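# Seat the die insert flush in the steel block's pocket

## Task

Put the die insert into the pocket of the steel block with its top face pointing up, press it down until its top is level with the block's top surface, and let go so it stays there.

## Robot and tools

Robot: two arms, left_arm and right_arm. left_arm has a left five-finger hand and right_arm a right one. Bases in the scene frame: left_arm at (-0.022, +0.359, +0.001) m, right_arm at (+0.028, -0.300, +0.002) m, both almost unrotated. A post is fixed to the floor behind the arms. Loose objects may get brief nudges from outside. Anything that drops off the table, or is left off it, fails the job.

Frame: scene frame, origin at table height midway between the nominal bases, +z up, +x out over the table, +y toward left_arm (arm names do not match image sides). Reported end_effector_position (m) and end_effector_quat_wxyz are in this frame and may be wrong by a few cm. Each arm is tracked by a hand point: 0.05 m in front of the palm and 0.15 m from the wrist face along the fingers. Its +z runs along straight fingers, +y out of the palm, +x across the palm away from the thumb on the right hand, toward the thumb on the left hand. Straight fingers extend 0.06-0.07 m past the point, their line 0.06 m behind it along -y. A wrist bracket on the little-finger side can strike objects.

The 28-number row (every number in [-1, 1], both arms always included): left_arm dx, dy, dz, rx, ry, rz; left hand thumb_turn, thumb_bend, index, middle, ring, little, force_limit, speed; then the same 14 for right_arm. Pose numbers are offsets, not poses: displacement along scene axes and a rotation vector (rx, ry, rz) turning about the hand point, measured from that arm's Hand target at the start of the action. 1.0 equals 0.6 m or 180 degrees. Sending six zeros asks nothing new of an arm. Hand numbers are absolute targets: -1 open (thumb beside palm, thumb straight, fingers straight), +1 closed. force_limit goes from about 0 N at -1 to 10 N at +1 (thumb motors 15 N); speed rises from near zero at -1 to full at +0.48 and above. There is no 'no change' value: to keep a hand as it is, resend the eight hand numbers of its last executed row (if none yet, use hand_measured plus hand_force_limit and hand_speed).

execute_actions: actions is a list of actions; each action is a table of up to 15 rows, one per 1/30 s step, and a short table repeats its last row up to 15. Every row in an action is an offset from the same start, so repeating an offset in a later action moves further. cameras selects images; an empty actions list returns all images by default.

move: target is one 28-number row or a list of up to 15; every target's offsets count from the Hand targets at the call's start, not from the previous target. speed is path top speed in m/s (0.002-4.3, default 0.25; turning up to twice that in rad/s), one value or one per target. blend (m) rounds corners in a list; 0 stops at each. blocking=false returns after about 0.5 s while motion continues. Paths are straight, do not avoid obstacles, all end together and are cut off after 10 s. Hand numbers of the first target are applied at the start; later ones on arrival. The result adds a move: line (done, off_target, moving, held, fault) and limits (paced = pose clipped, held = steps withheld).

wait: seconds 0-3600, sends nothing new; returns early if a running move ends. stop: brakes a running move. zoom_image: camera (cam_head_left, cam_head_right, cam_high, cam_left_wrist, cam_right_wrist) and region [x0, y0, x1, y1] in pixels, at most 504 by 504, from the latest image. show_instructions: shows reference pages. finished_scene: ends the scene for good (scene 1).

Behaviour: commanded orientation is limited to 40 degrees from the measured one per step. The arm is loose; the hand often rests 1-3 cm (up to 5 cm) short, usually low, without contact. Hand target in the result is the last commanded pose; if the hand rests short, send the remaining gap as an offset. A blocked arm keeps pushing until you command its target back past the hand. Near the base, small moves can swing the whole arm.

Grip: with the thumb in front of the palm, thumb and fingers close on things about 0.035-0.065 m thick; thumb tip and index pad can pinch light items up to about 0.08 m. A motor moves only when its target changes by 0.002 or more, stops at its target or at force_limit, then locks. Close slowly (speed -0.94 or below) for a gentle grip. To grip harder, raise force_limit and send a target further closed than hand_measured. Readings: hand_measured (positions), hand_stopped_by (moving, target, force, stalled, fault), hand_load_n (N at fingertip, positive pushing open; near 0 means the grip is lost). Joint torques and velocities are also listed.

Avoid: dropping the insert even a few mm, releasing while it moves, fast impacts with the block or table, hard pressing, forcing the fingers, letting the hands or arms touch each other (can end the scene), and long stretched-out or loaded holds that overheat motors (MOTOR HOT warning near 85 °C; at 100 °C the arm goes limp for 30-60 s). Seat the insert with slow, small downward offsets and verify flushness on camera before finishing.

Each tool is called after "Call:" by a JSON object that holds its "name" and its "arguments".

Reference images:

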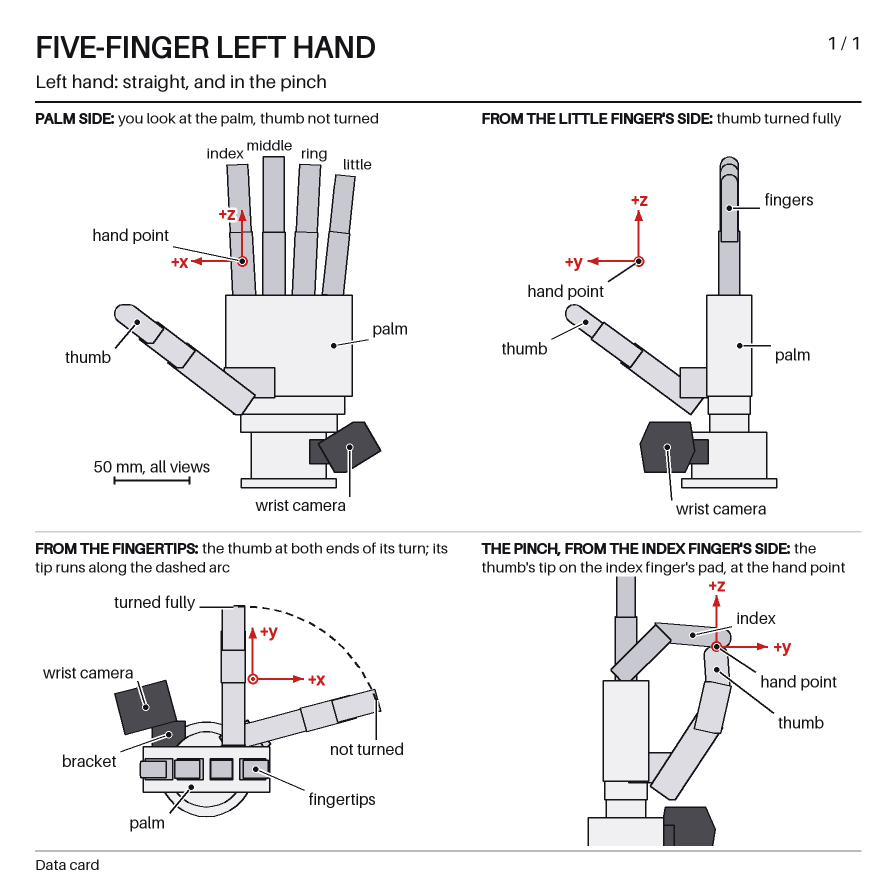

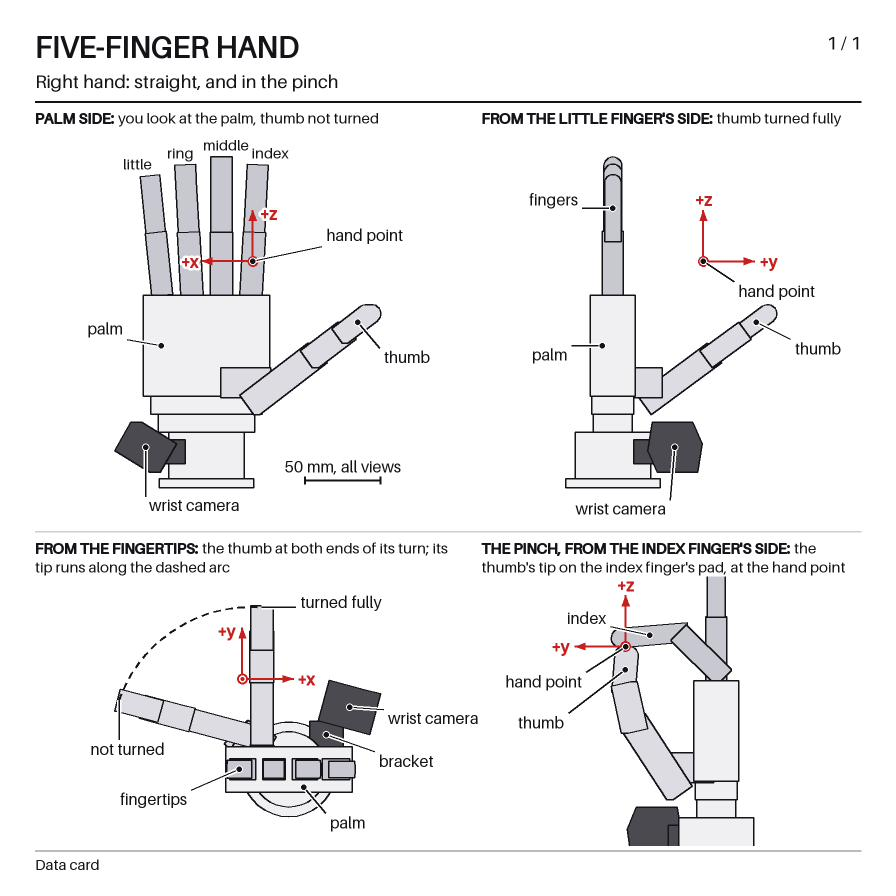

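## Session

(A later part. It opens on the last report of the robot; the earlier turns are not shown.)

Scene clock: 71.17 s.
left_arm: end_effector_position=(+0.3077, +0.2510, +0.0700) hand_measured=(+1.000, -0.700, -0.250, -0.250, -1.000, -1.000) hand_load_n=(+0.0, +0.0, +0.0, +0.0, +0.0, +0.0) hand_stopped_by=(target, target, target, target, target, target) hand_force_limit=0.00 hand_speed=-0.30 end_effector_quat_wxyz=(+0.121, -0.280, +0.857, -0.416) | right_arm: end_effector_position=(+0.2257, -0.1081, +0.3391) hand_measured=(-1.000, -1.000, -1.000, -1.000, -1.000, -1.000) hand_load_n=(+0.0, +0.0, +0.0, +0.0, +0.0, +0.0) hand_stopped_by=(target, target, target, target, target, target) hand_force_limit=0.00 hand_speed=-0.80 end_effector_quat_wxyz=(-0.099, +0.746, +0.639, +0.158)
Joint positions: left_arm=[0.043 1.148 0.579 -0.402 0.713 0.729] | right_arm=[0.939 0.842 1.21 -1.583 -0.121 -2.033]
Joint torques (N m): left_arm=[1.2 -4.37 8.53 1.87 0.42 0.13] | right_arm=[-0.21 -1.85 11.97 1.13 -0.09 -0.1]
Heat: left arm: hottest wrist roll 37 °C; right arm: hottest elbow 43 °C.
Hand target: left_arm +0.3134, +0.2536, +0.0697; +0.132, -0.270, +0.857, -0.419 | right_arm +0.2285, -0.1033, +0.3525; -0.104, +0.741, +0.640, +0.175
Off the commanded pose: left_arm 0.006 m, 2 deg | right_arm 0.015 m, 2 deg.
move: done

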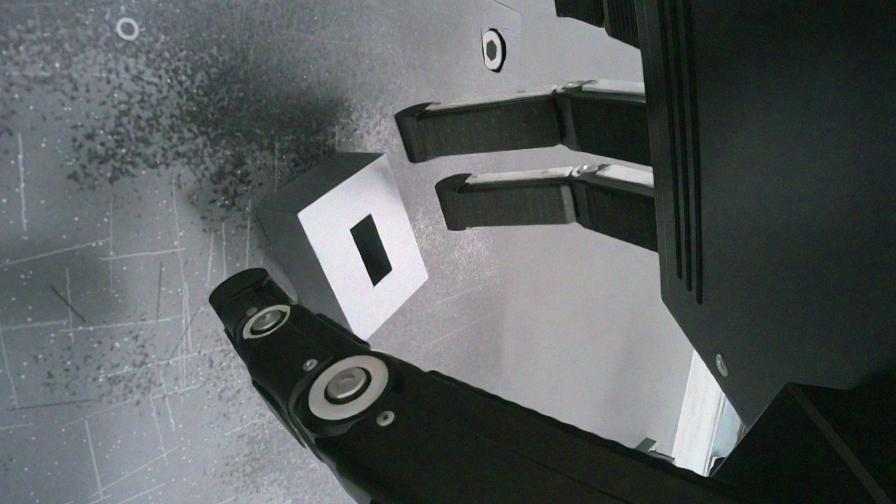

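Call:
{"name": "move", "arguments": {"target": [[0,0,-0.003,-0.0228,-0.0158,0,1,-0.7,-0.25,-0.25,-1,-1,0,-0.3,0,0,0,0,0,0,-1,-1,-1,-1,-1,-1,0,-0.8]], "speed": 0.1, "cameras": ["cam_left_wrist"]}}

Scene clock: 73.57 s.
left_arm: end_effector_position=(+0.3092, +0.2520, +0.0677) hand_measured=(+1.000, -0.700, -0.250, -0.250, -1.000, -1.000) hand_load_n=(+0.0, +0.5, +0.0, +0.0, +0.0, +0.0) hand_stopped_by=(target, target, target, target, target, target) hand_force_limit=0.00 hand_speed=-0.30 end_effector_quat_wxyz=(+0.135, -0.268, +0.840, -0.453) | right_arm: end_effector_position=(+0.2257, -0.1081, +0.3391) hand_measured=(-1.000, -1.000, -1.000, -1.000, -1.000, -1.000) hand_load_n=(+0.0, +0.0, +0.0, +0.0, +0.0, +0.0) hand_stopped_by=(target, target, target, target, target, target) hand_force_limit=0.00 hand_speed=-0.80 end_effector_quat_wxyz=(-0.099, +0.746, +0.639, +0.158)
Joint positions: left_arm=[0.086 1.148 0.531 -0.297 0.797 0.729] | right_arm=[0.939 0.842 1.21 -1.583 -0.121 -2.033]
Joint torques (N m): left_arm=[0.91 -4.19 8.2 1.87 0.44 -0.04] | right_arm=[-0.21 -1.9 11.97 1.13 -0.09 -0.1]
Heat: left arm: hottest wrist roll 37 °C; right arm: hottest elbow 43 °C.
Hand target: left_arm +0.3134, +0.2536, +0.0679; +0.143, -0.264, +0.838, -0.456 | right_arm +0.2285, -0.1033, +0.3525; -0.104, +0.741, +0.640, +0.175
Off the commanded pose: left_arm 0.005 m, 1 deg | right_arm 0.015 m, 2 deg.
move: done

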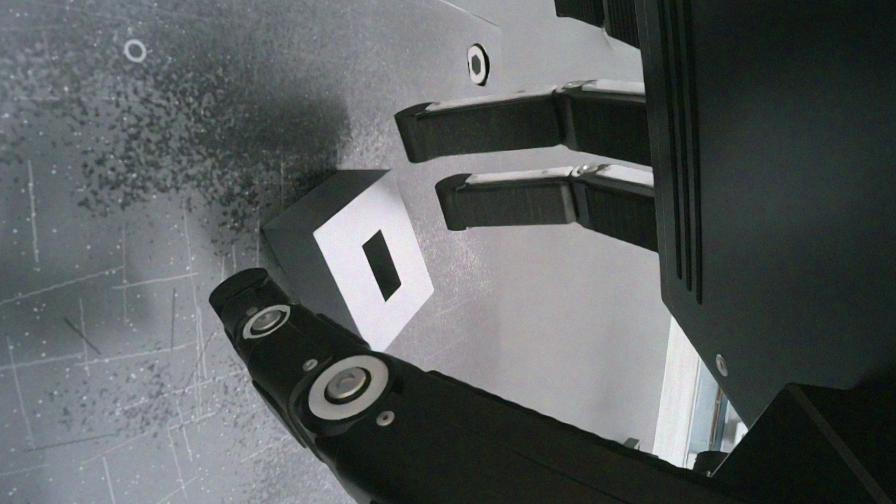

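Call:
{"name": "move", "arguments": {"target": [[0,0,0,0,0,0,1,0.0,0.4,0.4,-1,-1,-0.5,-0.94,0,0,0,0,0,0,-1,-1,-1,-1,-1,-1,0,-0.8]], "speed": 0.1, "cameras": ["cam_left_wrist","cam_head_left"]}}

Scene clock: 79.37 s.
left_arm: end_effector_position=(+0.3098, +0.2518, +0.0681) hand_measured=(+1.000, -0.382, +0.400, +0.352, -1.000, -1.000) hand_load_n=(+0.5, +4.0, +0.0, +3.0, +0.0, +0.0) hand_stopped_by=(target, force, target, force, target, target) hand_force_limit=-0.50 hand_speed=-0.94 end_effector_quat_wxyz=(+0.136, -0.267, +0.839, -0.454) | right_arm: end_effector_position=(+0.2257, -0.1081, +0.3391) hand_measured=(-1.000, -1.000, -1.000, -1.000, -1.000, -1.000) hand_load_n=(+0.0, +0.0, +0.0, +0.0, +0.0, +0.0) hand_stopped_by=(target, target, target, target, target, target) hand_force_limit=0.00 hand_speed=-0.80 end_effector_quat_wxyz=(-0.099, +0.746, +0.639, +0.158)
Joint positions: left_arm=[0.086 1.148 0.531 -0.294 0.799 0.729] | right_arm=[0.939 0.842 1.21 -1.583 -0.121 -2.033]
Joint torques (N m): left_arm=[0.97 -4.19 8.2 1.77 0.36 -0.03] | right_arm=[-0.21 -1.9 11.97 1.13 -0.09 -0.1]
Heat: left arm: hottest wrist roll 37 °C; right arm: hottest elbow 43 °C.
Hand target: left_arm +0.3134, +0.2536, +0.0679; +0.143, -0.264, +0.838, -0.456 | right_arm +0.2285, -0.1033, +0.3525; -0.104, +0.741, +0.640, +0.175
Off the commanded pose: left_arm 0.004 m, 1 deg | right_arm 0.015 m, 2 deg.
move: done
Images, in order (width x height): cam_head_left 896x504, cam_left_wrist 896x504.

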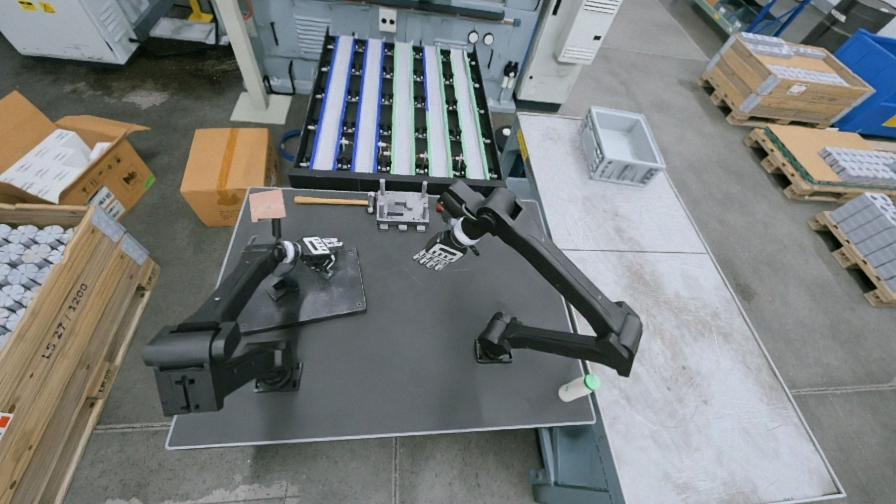

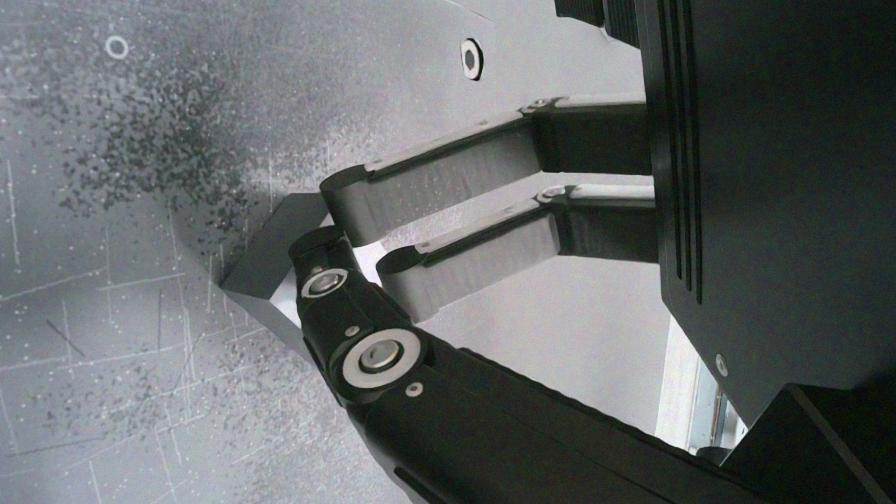

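Call:
{"name": "move", "arguments": {"target": [[0,0,0.01,0,0,0,1,-0.7,-0.3,-0.3,-1,-1,-0.5,-0.7,0,0,0,0,0,0,-1,-1,-1,-1,-1,-1,0,-0.8]], "speed": 0.1, "cameras": ["cam_left_wrist","cam_head_left","cam_head_right","cam_high"]}}

Call:
{"name": "zoom_image", "arguments": {"camera": "cam_head_left", "region": [280, 230, 370, 300]}}

Call:
{"name": "zoom_image", "arguments": {"camera": "cam_head_right", "region": [290, 230, 380, 300]}}

Call:
{"name": "zoom_image", "arguments": {"camera": "cam_high", "region": [310, 250, 400, 320]}}

Scene clock: 81.53 s.
left_arm: end_effector_position=(+0.3100, +0.2514, +0.0704) hand_measured=(+1.000, -0.700, -0.300, -0.300, -1.000, -1.000) hand_load_n=(+0.0, -1.0, +0.0, +0.0, -0.5, +0.0) hand_stopped_by=(target, target, target, target, target, target) hand_force_limit=-0.50 hand_speed=-0.70 end_effector_quat_wxyz=(+0.138, -0.265, +0.839, -0.455) | right_arm: end_effector_position=(+0.2257, -0.1081, +0.3391) hand_measured=(-1.000, -1.000, -1.000, -1.000, -1.000, -1.000) hand_load_n=(+0.0, +0.0, +0.0, +0.0, +0.0, +0.0) hand_stopped_by=(target, target, target, target, target, target) hand_force_limit=0.00 hand_speed=-0.80 end_effector_quat_wxyz=(-0.099, +0.746, +0.639, +0.158)
Joint positions: left_arm=[0.086 1.142 0.531 -0.294 0.802 0.729] | right_arm=[0.939 0.842 1.21 -1.583 -0.121 -2.033]
Joint torques (N m): left_arm=[1.03 -4.78 9.03 0.75 0.27 -0.03] | right_arm=[-0.21 -1.9 11.97 1.13 -0.1 -0.1]
Heat: left arm: hottest wrist roll 37 °C; right arm: hottest elbow 43 °C.
Hand target: left_arm +0.3134, +0.2536, +0.0740; +0.144, -0.264, +0.838, -0.456 | right_arm +0.2285, -0.1033, +0.3525; -0.104, +0.741, +0.640, +0.175
Off the commanded pose: left_arm 0.005 m, 1 deg | right_arm 0.015 m, 2 deg.
move: done
Images, in order (width x height): cam_head_left 896x504, cam_head_right 896x504, cam_high 896x504, cam_left_wrist 896x504.

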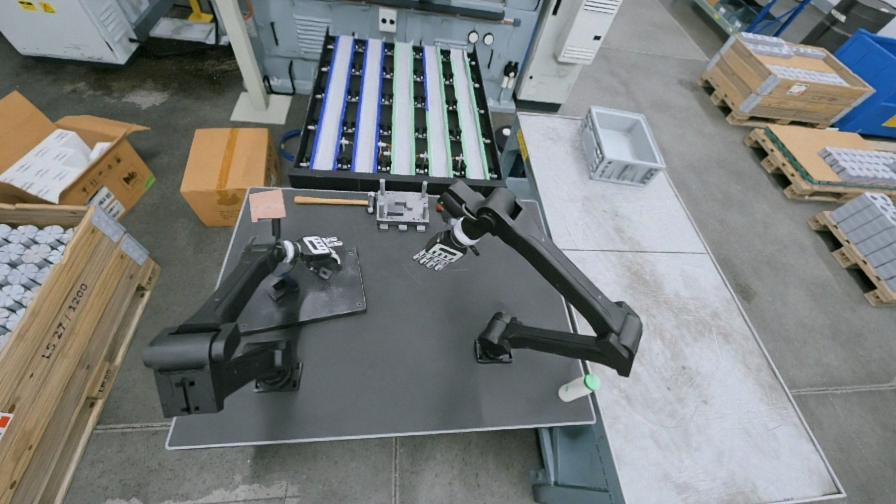

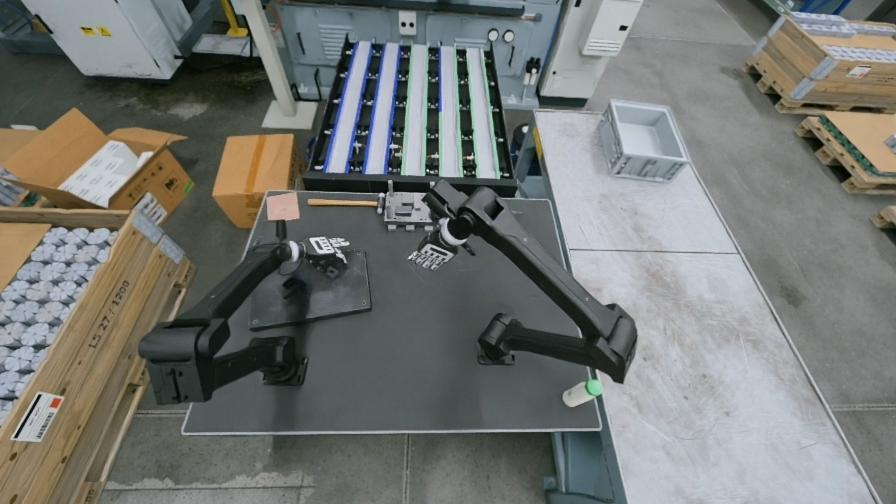

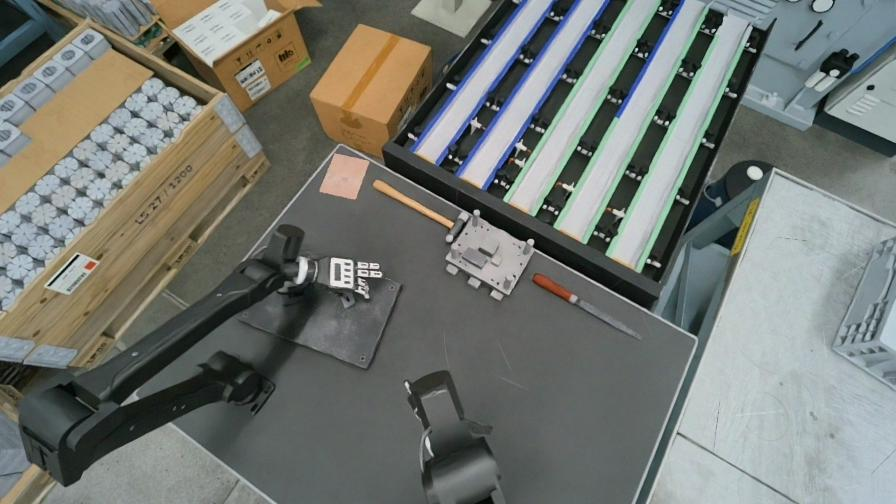

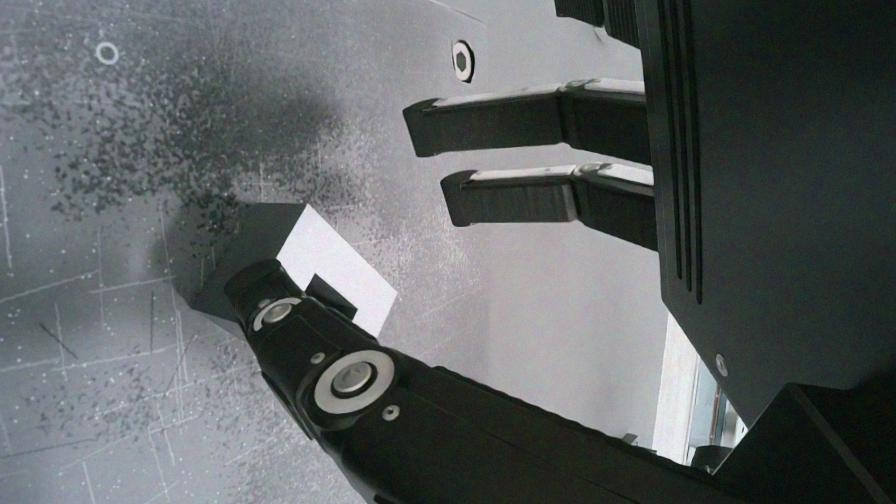

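Scaled by 5.600 from the camera's image (finer frame: 1280x720).

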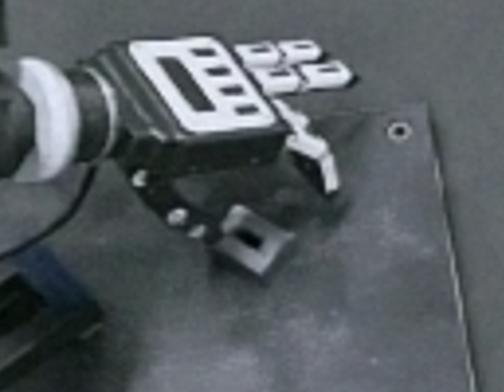

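Scaled by 5.600 from the camera's image (finer frame: 1280x720).

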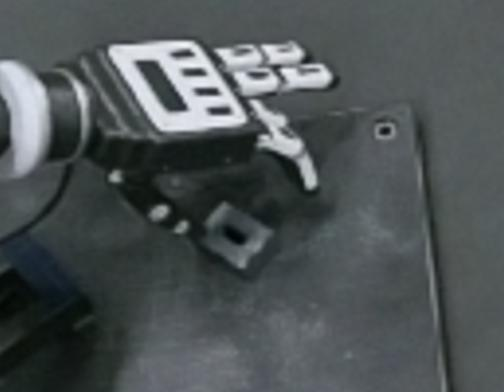

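Scaled by 5.600 from the camera's image (finer frame: 1280x720).

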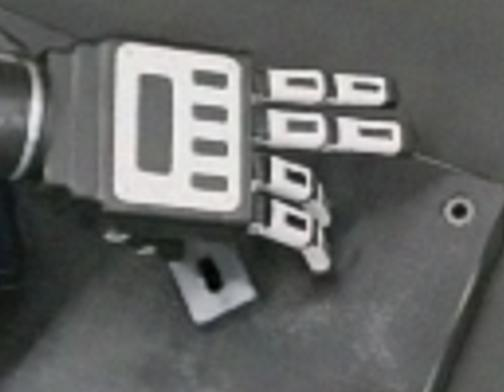

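Call:
{"name": "move", "arguments": {"target": [[0,0,0.05,0,0,0,0,-1,-0.3,-0.3,-1,-1,-0.5,-0.3,0,0,0,0,0,0,-1,-1,-1,-1,-1,-1,0,-0.8]], "speed": 0.1, "cameras": ["cam_left_wrist"]}}

Scene clock: 84.57 s.
left_arm: end_effector_position=(+0.2980, +0.2506, +0.0871) hand_measured=(+0.000, -1.000, -0.300, -0.300, -1.000, -1.000) hand_load_n=(+0.0, +0.0, +0.0, +0.0, +0.0, +0.0) hand_stopped_by=(target, target, target, target, target, target) hand_force_limit=-0.50 hand_speed=-0.30 end_effector_quat_wxyz=(+0.126, -0.272, +0.840, -0.452) | right_arm: end_effector_position=(+0.2257, -0.1081, +0.3391) hand_measured=(-1.000, -1.000, -1.000, -1.000, -1.000, -1.000) hand_load_n=(+0.0, +0.0, +0.0, +0.0, +0.0, +0.0) hand_stopped_by=(target, target, target, target, target, target) hand_force_limit=0.00 hand_speed=-0.80 end_effector_quat_wxyz=(-0.099, +0.746, +0.639, +0.158)
Joint positions: left_arm=[0.086 1.082 0.551 -0.403 0.802 0.729] | right_arm=[0.939 0.842 1.21 -1.583 -0.121 -2.033]
Joint torques (N m): left_arm=[1.14 -4.31 11.96 0.57 0.27 -0.04] | right_arm=[-0.21 -1.9 11.96 1.13 -0.09 -0.11]
Heat: left arm: hottest wrist roll 37 °C; right arm: hottest elbow 43 °C.
Hand target: left_arm +0.3134, +0.2536, +0.1039; +0.143, -0.264, +0.838, -0.456 | right_arm +0.2285, -0.1033, +0.3525; -0.104, +0.741, +0.640, +0.175
Off the commanded pose: left_arm 0.023 m, 2 deg | right_arm 0.015 m, 2 deg.
move: off_target (left_arm)

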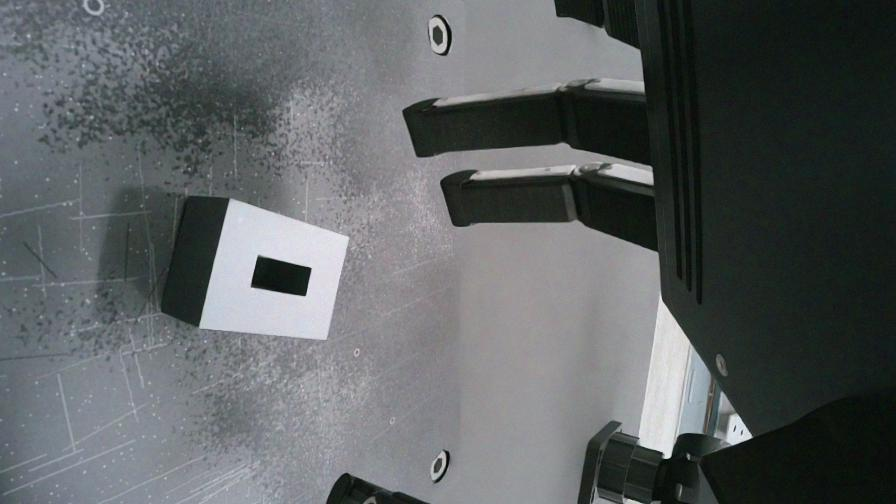

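Call:
{"name": "move", "arguments": {"target": [[-0.012,-0.002,0.0,0,0,0.2306,0,-1,-0.3,-0.3,-1,-1,-0.5,-0.3,0,0,0,0,0,0,-1,-1,-1,-1,-1,-1,0,-0.8]], "speed": 0.2, "cameras": ["cam_left_wrist","cam_high"]}}

Scene clock: 90.97 s.
left_arm: end_effector_position=(+0.3036, +0.2564, +0.0989) hand_measured=(+0.000, -1.000, -0.300, -0.300, -1.000, -1.000) hand_load_n=(-0.5, +0.0, +0.0, +0.0, +0.0, +0.0) hand_stopped_by=(target, target, target, target, target, target) hand_force_limit=-0.50 hand_speed=-0.30 end_effector_quat_wxyz=(+0.294, -0.542, +0.698, -0.363) | right_arm: end_effector_position=(+0.2257, -0.1081, +0.3391) hand_measured=(-1.000, -1.000, -1.000, -1.000, -1.000, -1.000) hand_load_n=(+0.0, +0.0, +0.0, +0.0, +0.0, +0.0) hand_stopped_by=(target, target, target, target, target, target) hand_force_limit=0.00 hand_speed=-0.80 end_effector_quat_wxyz=(-0.099, +0.746, +0.639, +0.158)
Joint positions: left_arm=[-0.187 0.777 0.388 -0.21 0.016 0.031] | right_arm=[0.939 0.842 1.21 -1.583 -0.121 -2.033]
Joint torques (N m): left_arm=[0.03 -1.44 9.61 2.28 -0.12 -0.21] | right_arm=[-0.21 -1.9 11.97 1.13 -0.09 -0.1]
Heat: left arm: hottest elbow 37 °C; right arm: hottest elbow 44 °C.
Hand target: left_arm +0.3061, +0.2524, +0.1038; +0.296, -0.544, +0.690, -0.375 | right_arm +0.2285, -0.1033, +0.3525; -0.104, +0.741, +0.640, +0.175
Off the commanded pose: left_arm 0.007 m, 2 deg | right_arm 0.015 m, 2 deg.
move: done
Images, in order (width x height): cam_high 896x504, cam_left_wrist 896x504.

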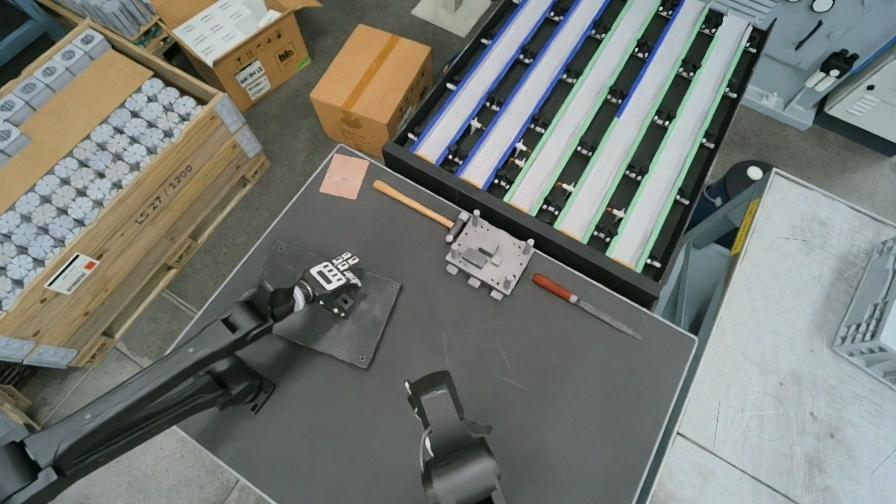

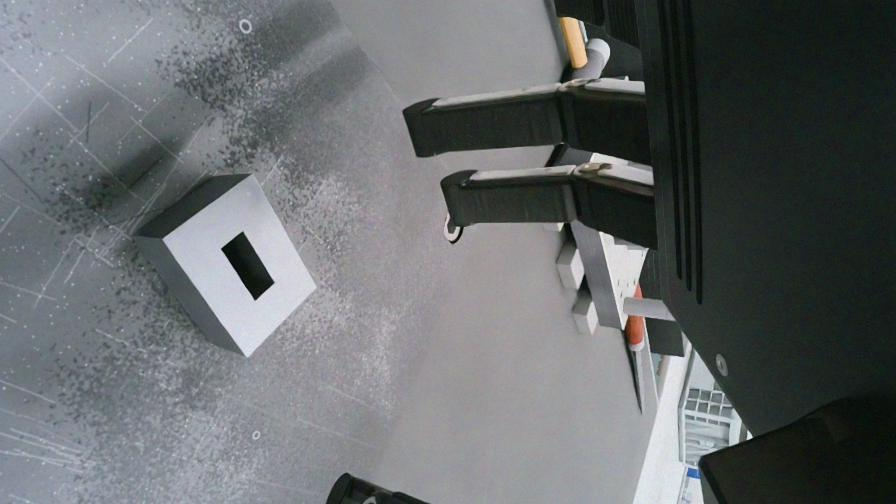

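Call:
{"name": "move", "arguments": {"target": [[-0.006,0.0,-0.03,0,0,0,1,-0.7,-0.3,-0.3,-1,-1,-0.5,-0.3,0,0,0,0,0,0,-1,-1,-1,-1,-1,-1,0,-0.8]], "speed": 0.1, "cameras": ["cam_left_wrist","cam_high","cam_head_left"]}}

Call:
{"name": "zoom_image", "arguments": {"camera": "cam_head_left", "region": [280, 230, 370, 300]}}

Call:
{"name": "zoom_image", "arguments": {"camera": "cam_high", "region": [300, 250, 390, 320]}}

Scene clock: 93.97 s.
left_arm: end_effector_position=(+0.2977, +0.2569, +0.0821) hand_measured=(+1.000, -0.700, -0.300, -0.300, -1.000, -1.000) hand_load_n=(+0.0, +0.0, +0.0, +0.0, +0.0, +0.0) hand_stopped_by=(target, target, target, target, target, target) hand_force_limit=-0.50 hand_speed=-0.30 end_effector_quat_wxyz=(+0.294, -0.542, +0.697, -0.365) | right_arm: end_effector_position=(+0.2257, -0.1081, +0.3391) hand_measured=(-1.000, -1.000, -1.000, -1.000, -1.000, -1.000) hand_load_n=(+0.0, +0.0, +0.0, +0.0, +0.0, +0.0) hand_stopped_by=(target, target, target, target, target, target) hand_force_limit=0.00 hand_speed=-0.80 end_effector_quat_wxyz=(-0.099, +0.746, +0.639, +0.158)
Joint positions: left_arm=[-0.188 0.782 0.339 -0.152 0.016 0.028] | right_arm=[0.939 0.842 1.21 -1.583 -0.121 -2.033]
Joint torques (N m): left_arm=[-0.21 -0.09 9.85 2.55 -0.13 -0.2] | right_arm=[-0.21 -1.9 11.99 1.13 -0.09 -0.1]
Heat: left arm: hottest elbow 37 °C; right arm: hottest elbow 44 °C.
Hand target: left_arm +0.3025, +0.2524, +0.0859; +0.296, -0.544, +0.690, -0.375 | right_arm +0.2285, -0.1033, +0.3525; -0.104, +0.741, +0.640, +0.175
Off the commanded pose: left_arm 0.008 m, 1 deg | right_arm 0.015 m, 2 deg.
move: done
Images, in order (width x height): cam_head_left 896x504, cam_high 896x504, cam_left_wrist 896x504.

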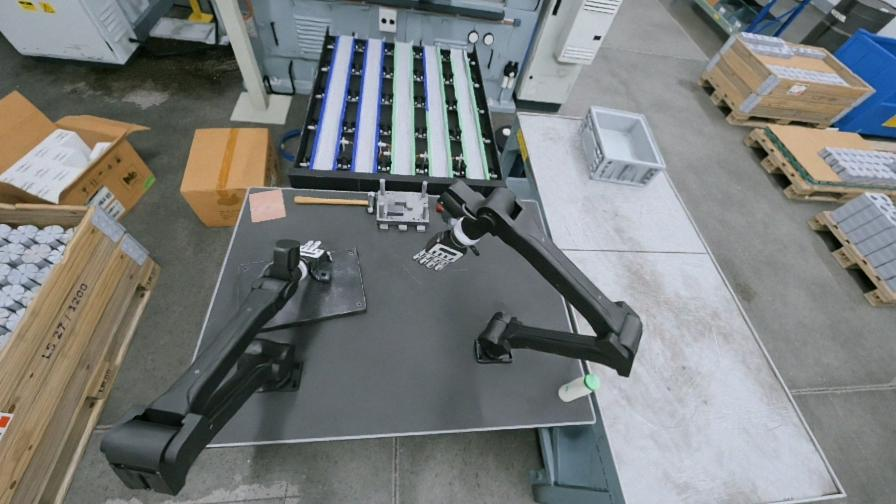

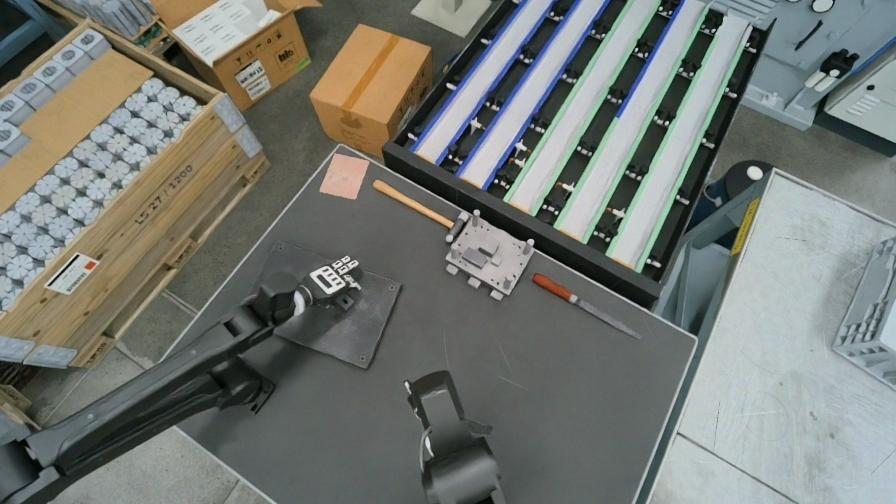

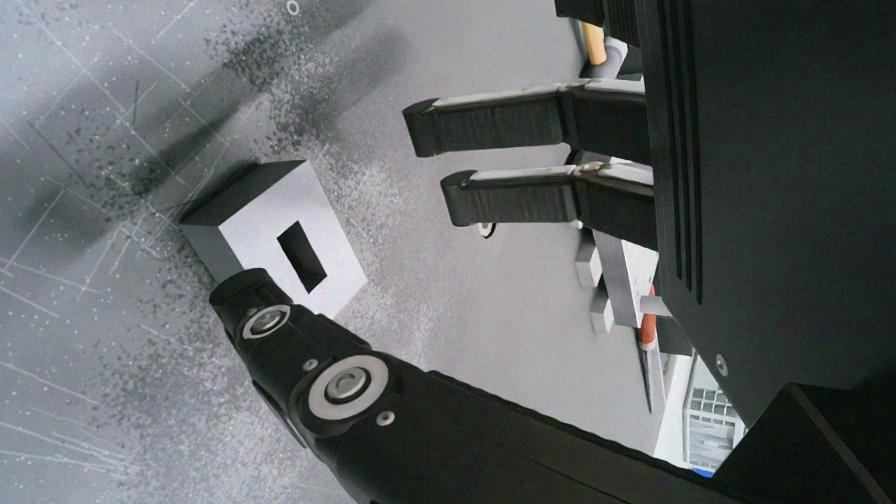

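Scaled by 5.600 from the camera's image (finer frame: 1280x720).

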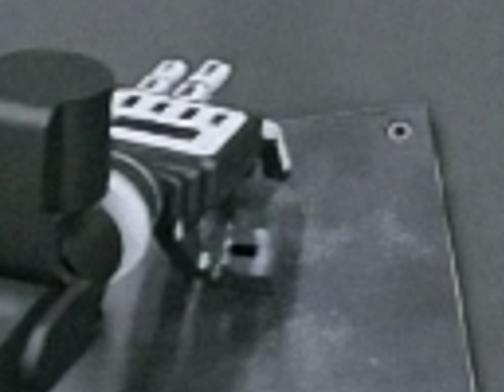

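Scaled by 5.600 from the camera's image (finer frame: 1280x720).

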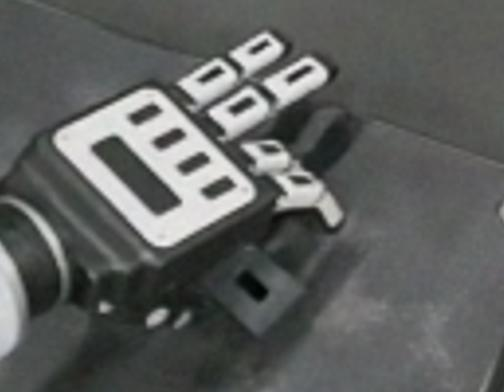

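Call:
{"name": "move", "arguments": {"target": [[0.002,-0.009,-0.035,0,0,0,1,-0.7,-0.3,-0.3,-1,-1,-0.5,-0.3,0,0,0,0,0,0,-1,-1,-1,-1,-1,-1,0,-0.8]], "speed": 0.08, "cameras": ["cam_left_wrist","cam_high","cam_head_left"]}}

Call:
{"name": "zoom_image", "arguments": {"camera": "cam_head_left", "region": [280, 230, 370, 300]}}

Call:
{"name": "zoom_image", "arguments": {"camera": "cam_high", "region": [300, 250, 390, 320]}}

Scene clock: 97.23 s.
left_arm: end_effector_position=(+0.2990, +0.2507, +0.0607) hand_measured=(+1.000, -0.700, -0.300, -0.300, -1.000, -1.000) hand_load_n=(+0.0, +0.0, +0.0, +0.0, +0.0, +0.0) hand_stopped_by=(target, target, target, target, target, target) hand_force_limit=-0.50 hand_speed=-0.30 end_effector_quat_wxyz=(+0.293, -0.541, +0.699, -0.365) | right_arm: end_effector_position=(+0.2257, -0.1081, +0.3391) hand_measured=(-1.000, -1.000, -1.000, -1.000, -1.000, -1.000) hand_load_n=(+0.0, +0.0, +0.0, -0.5, +0.0, +0.0) hand_stopped_by=(target, target, target, target, target, target) hand_force_limit=0.00 hand_speed=-0.80 end_effector_quat_wxyz=(-0.099, +0.746, +0.639, +0.158)
Joint positions: left_arm=[-0.213 0.852 0.303 -0.047 -0.001 0.016] | right_arm=[0.939 0.842 1.21 -1.583 -0.121 -2.033]
Joint torques (N m): left_arm=[-0.09 -0.73 9.29 2.54 -0.13 -0.21] | right_arm=[-0.21 -1.9 11.99 1.14 -0.09 -0.1]
Heat: left arm: hottest elbow 37 °C; right arm: hottest elbow 44 °C.
Hand target: left_arm +0.3038, +0.2470, +0.0649; +0.296, -0.544, +0.690, -0.375 | right_arm +0.2285, -0.1033, +0.3525; -0.104, +0.741, +0.640, +0.175
Off the commanded pose: left_arm 0.007 m, 2 deg | right_arm 0.015 m, 2 deg.
move: done
Images, in order (width x height): cam_head_left 896x504, cam_high 896x504, cam_left_wrist 896x504.

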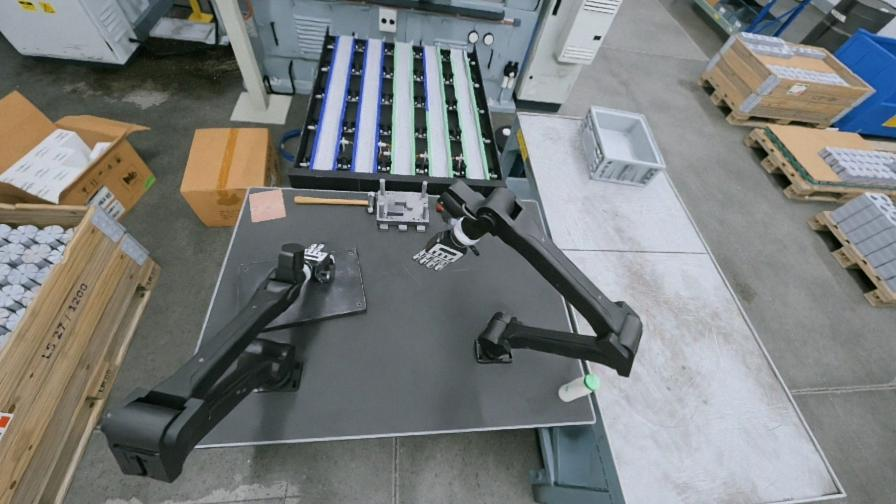

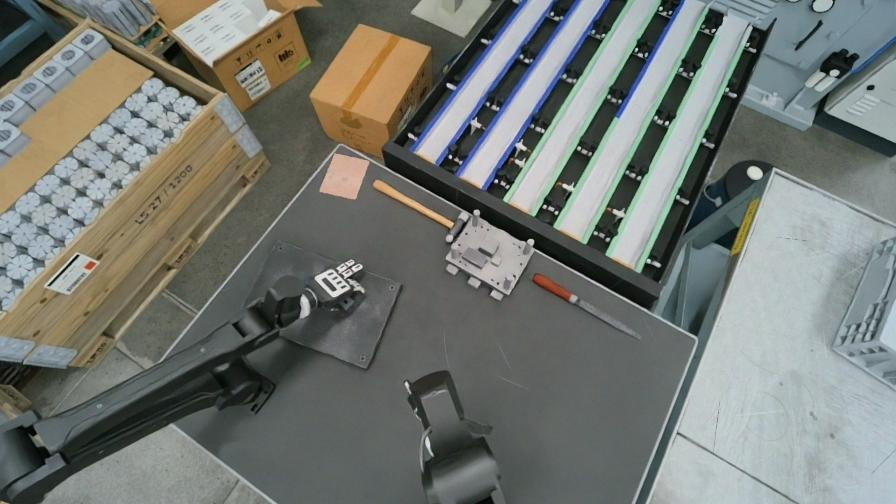

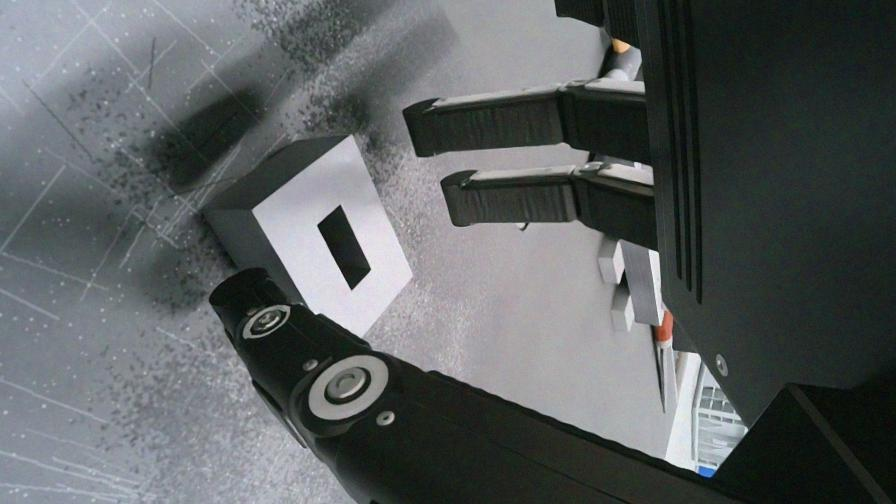

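Scaled by 5.600 from the camera's image (finer frame: 1280x720).

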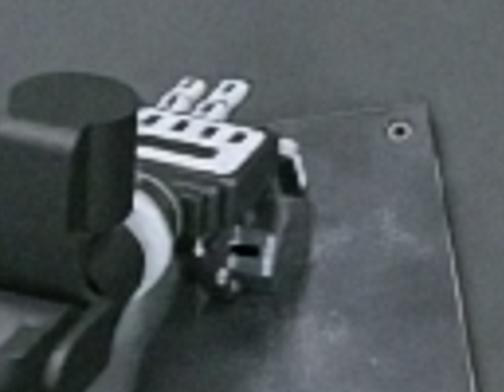

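Scaled by 5.600 from the camera's image (finer frame: 1280x720).

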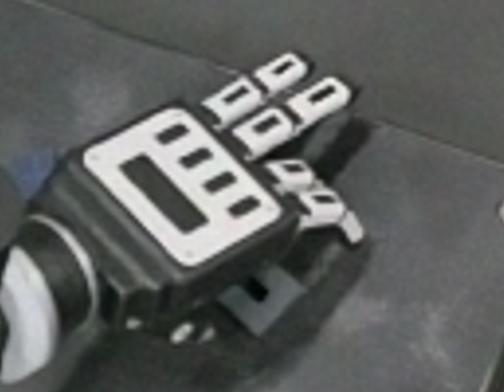

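Call:
{"name": "move", "arguments": {"target": [[-0.002,-0.0015,-0.016,0,0,0,1,-0.7,-0.3,-0.3,-1,-1,-0.5,-0.3,0,0,0,0,0,0,-1,-1,-1,-1,-1,-1,0,-0.8]], "speed": 0.06, "cameras": ["cam_left_wrist","cam_high","cam_head_left"]}}

Call:
{"name": "zoom_image", "arguments": {"camera": "cam_head_left", "region": [280, 230, 370, 300]}}

Call:
{"name": "zoom_image", "arguments": {"camera": "cam_high", "region": [300, 250, 390, 320]}}

Call:
{"name": "zoom_image", "arguments": {"camera": "cam_left_wrist", "region": [180, 80, 520, 380]}}

Scene clock: 99.27 s.
left_arm: end_effector_position=(+0.2989, +0.2500, +0.0530) hand_measured=(+1.000, -0.700, -0.300, -0.300, -1.000, -1.000) hand_load_n=(+0.0, +0.0, +0.0, +0.0, +0.0, +0.0) hand_stopped_by=(target, target, target, target, target, target) hand_force_limit=-0.50 hand_speed=-0.30 end_effector_quat_wxyz=(+0.294, -0.541, +0.697, -0.367) | right_arm: end_effector_position=(+0.2257, -0.1081, +0.3391) hand_measured=(-1.000, -1.000, -1.000, -1.000, -1.000, -1.000) hand_load_n=(+0.0, +0.0, +0.0, +0.0, +0.0, +0.0) hand_stopped_by=(target, target, target, target, target, target) hand_force_limit=0.00 hand_speed=-0.80 end_effector_quat_wxyz=(-0.099, +0.746, +0.639, +0.158)
Joint positions: left_arm=[-0.217 0.874 0.285 -0.003 -0.005 0.013] | right_arm=[0.939 0.842 1.21 -1.583 -0.121 -2.033]
Joint torques (N m): left_arm=[-0.21 -0.62 8.95 2.55 -0.14 -0.21] | right_arm=[-0.15 -1.96 11.99 1.13 -0.09 -0.1]
Heat: left arm: hottest elbow 37 °C; right arm: hottest elbow 44 °C.
Hand target: left_arm +0.3025, +0.2462, +0.0552; +0.296, -0.544, +0.690, -0.375 | right_arm +0.2285, -0.1033, +0.3525; -0.104, +0.741, +0.640, +0.175
Off the commanded pose: left_arm 0.006 m, 1 deg | right_arm 0.015 m, 2 deg.
move: done
Images, in order (width x height): cam_head_left 896x504, cam_high 896x504, cam_left_wrist 896x504.

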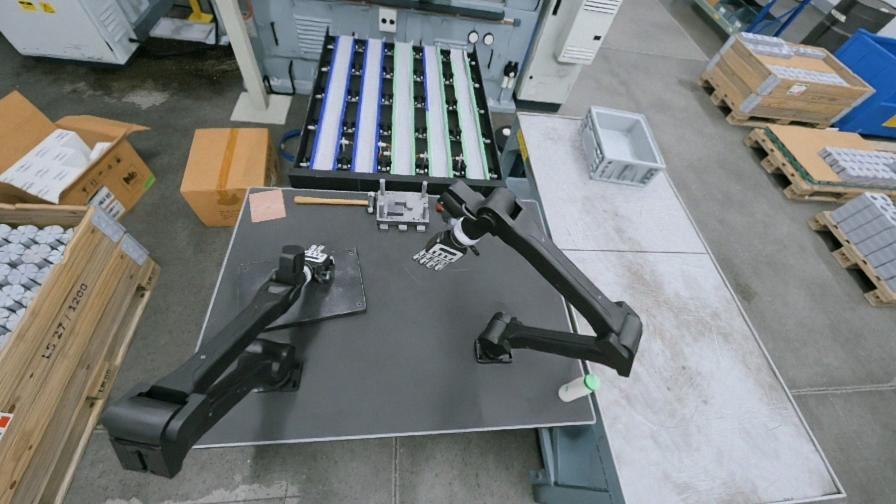

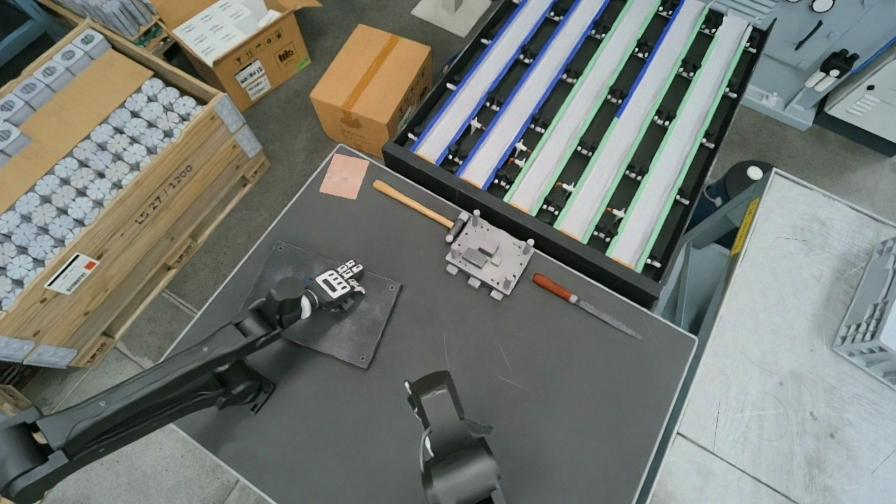

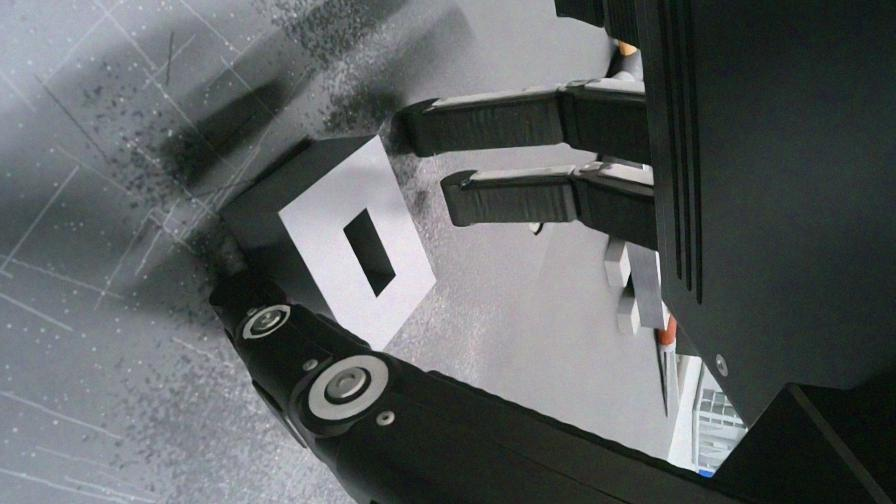

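Scaled by 5.600 from the camera's image (finer frame: 1280x720).

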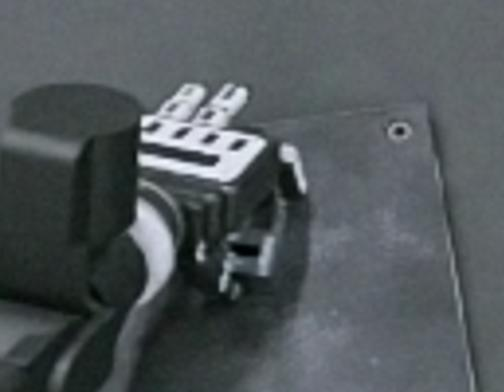

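Scaled by 5.600 from the camera's image (finer frame: 1280x720).

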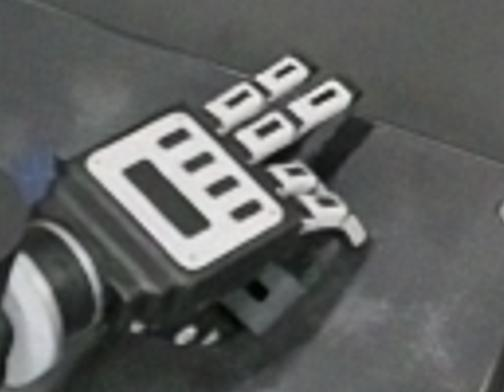

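Scaled by 1.482 from the camera's image (finer frame: 1280x720).

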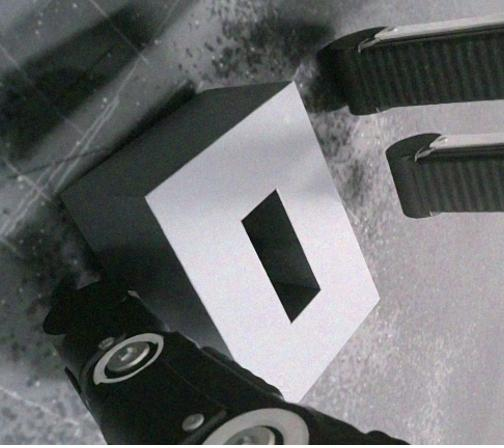

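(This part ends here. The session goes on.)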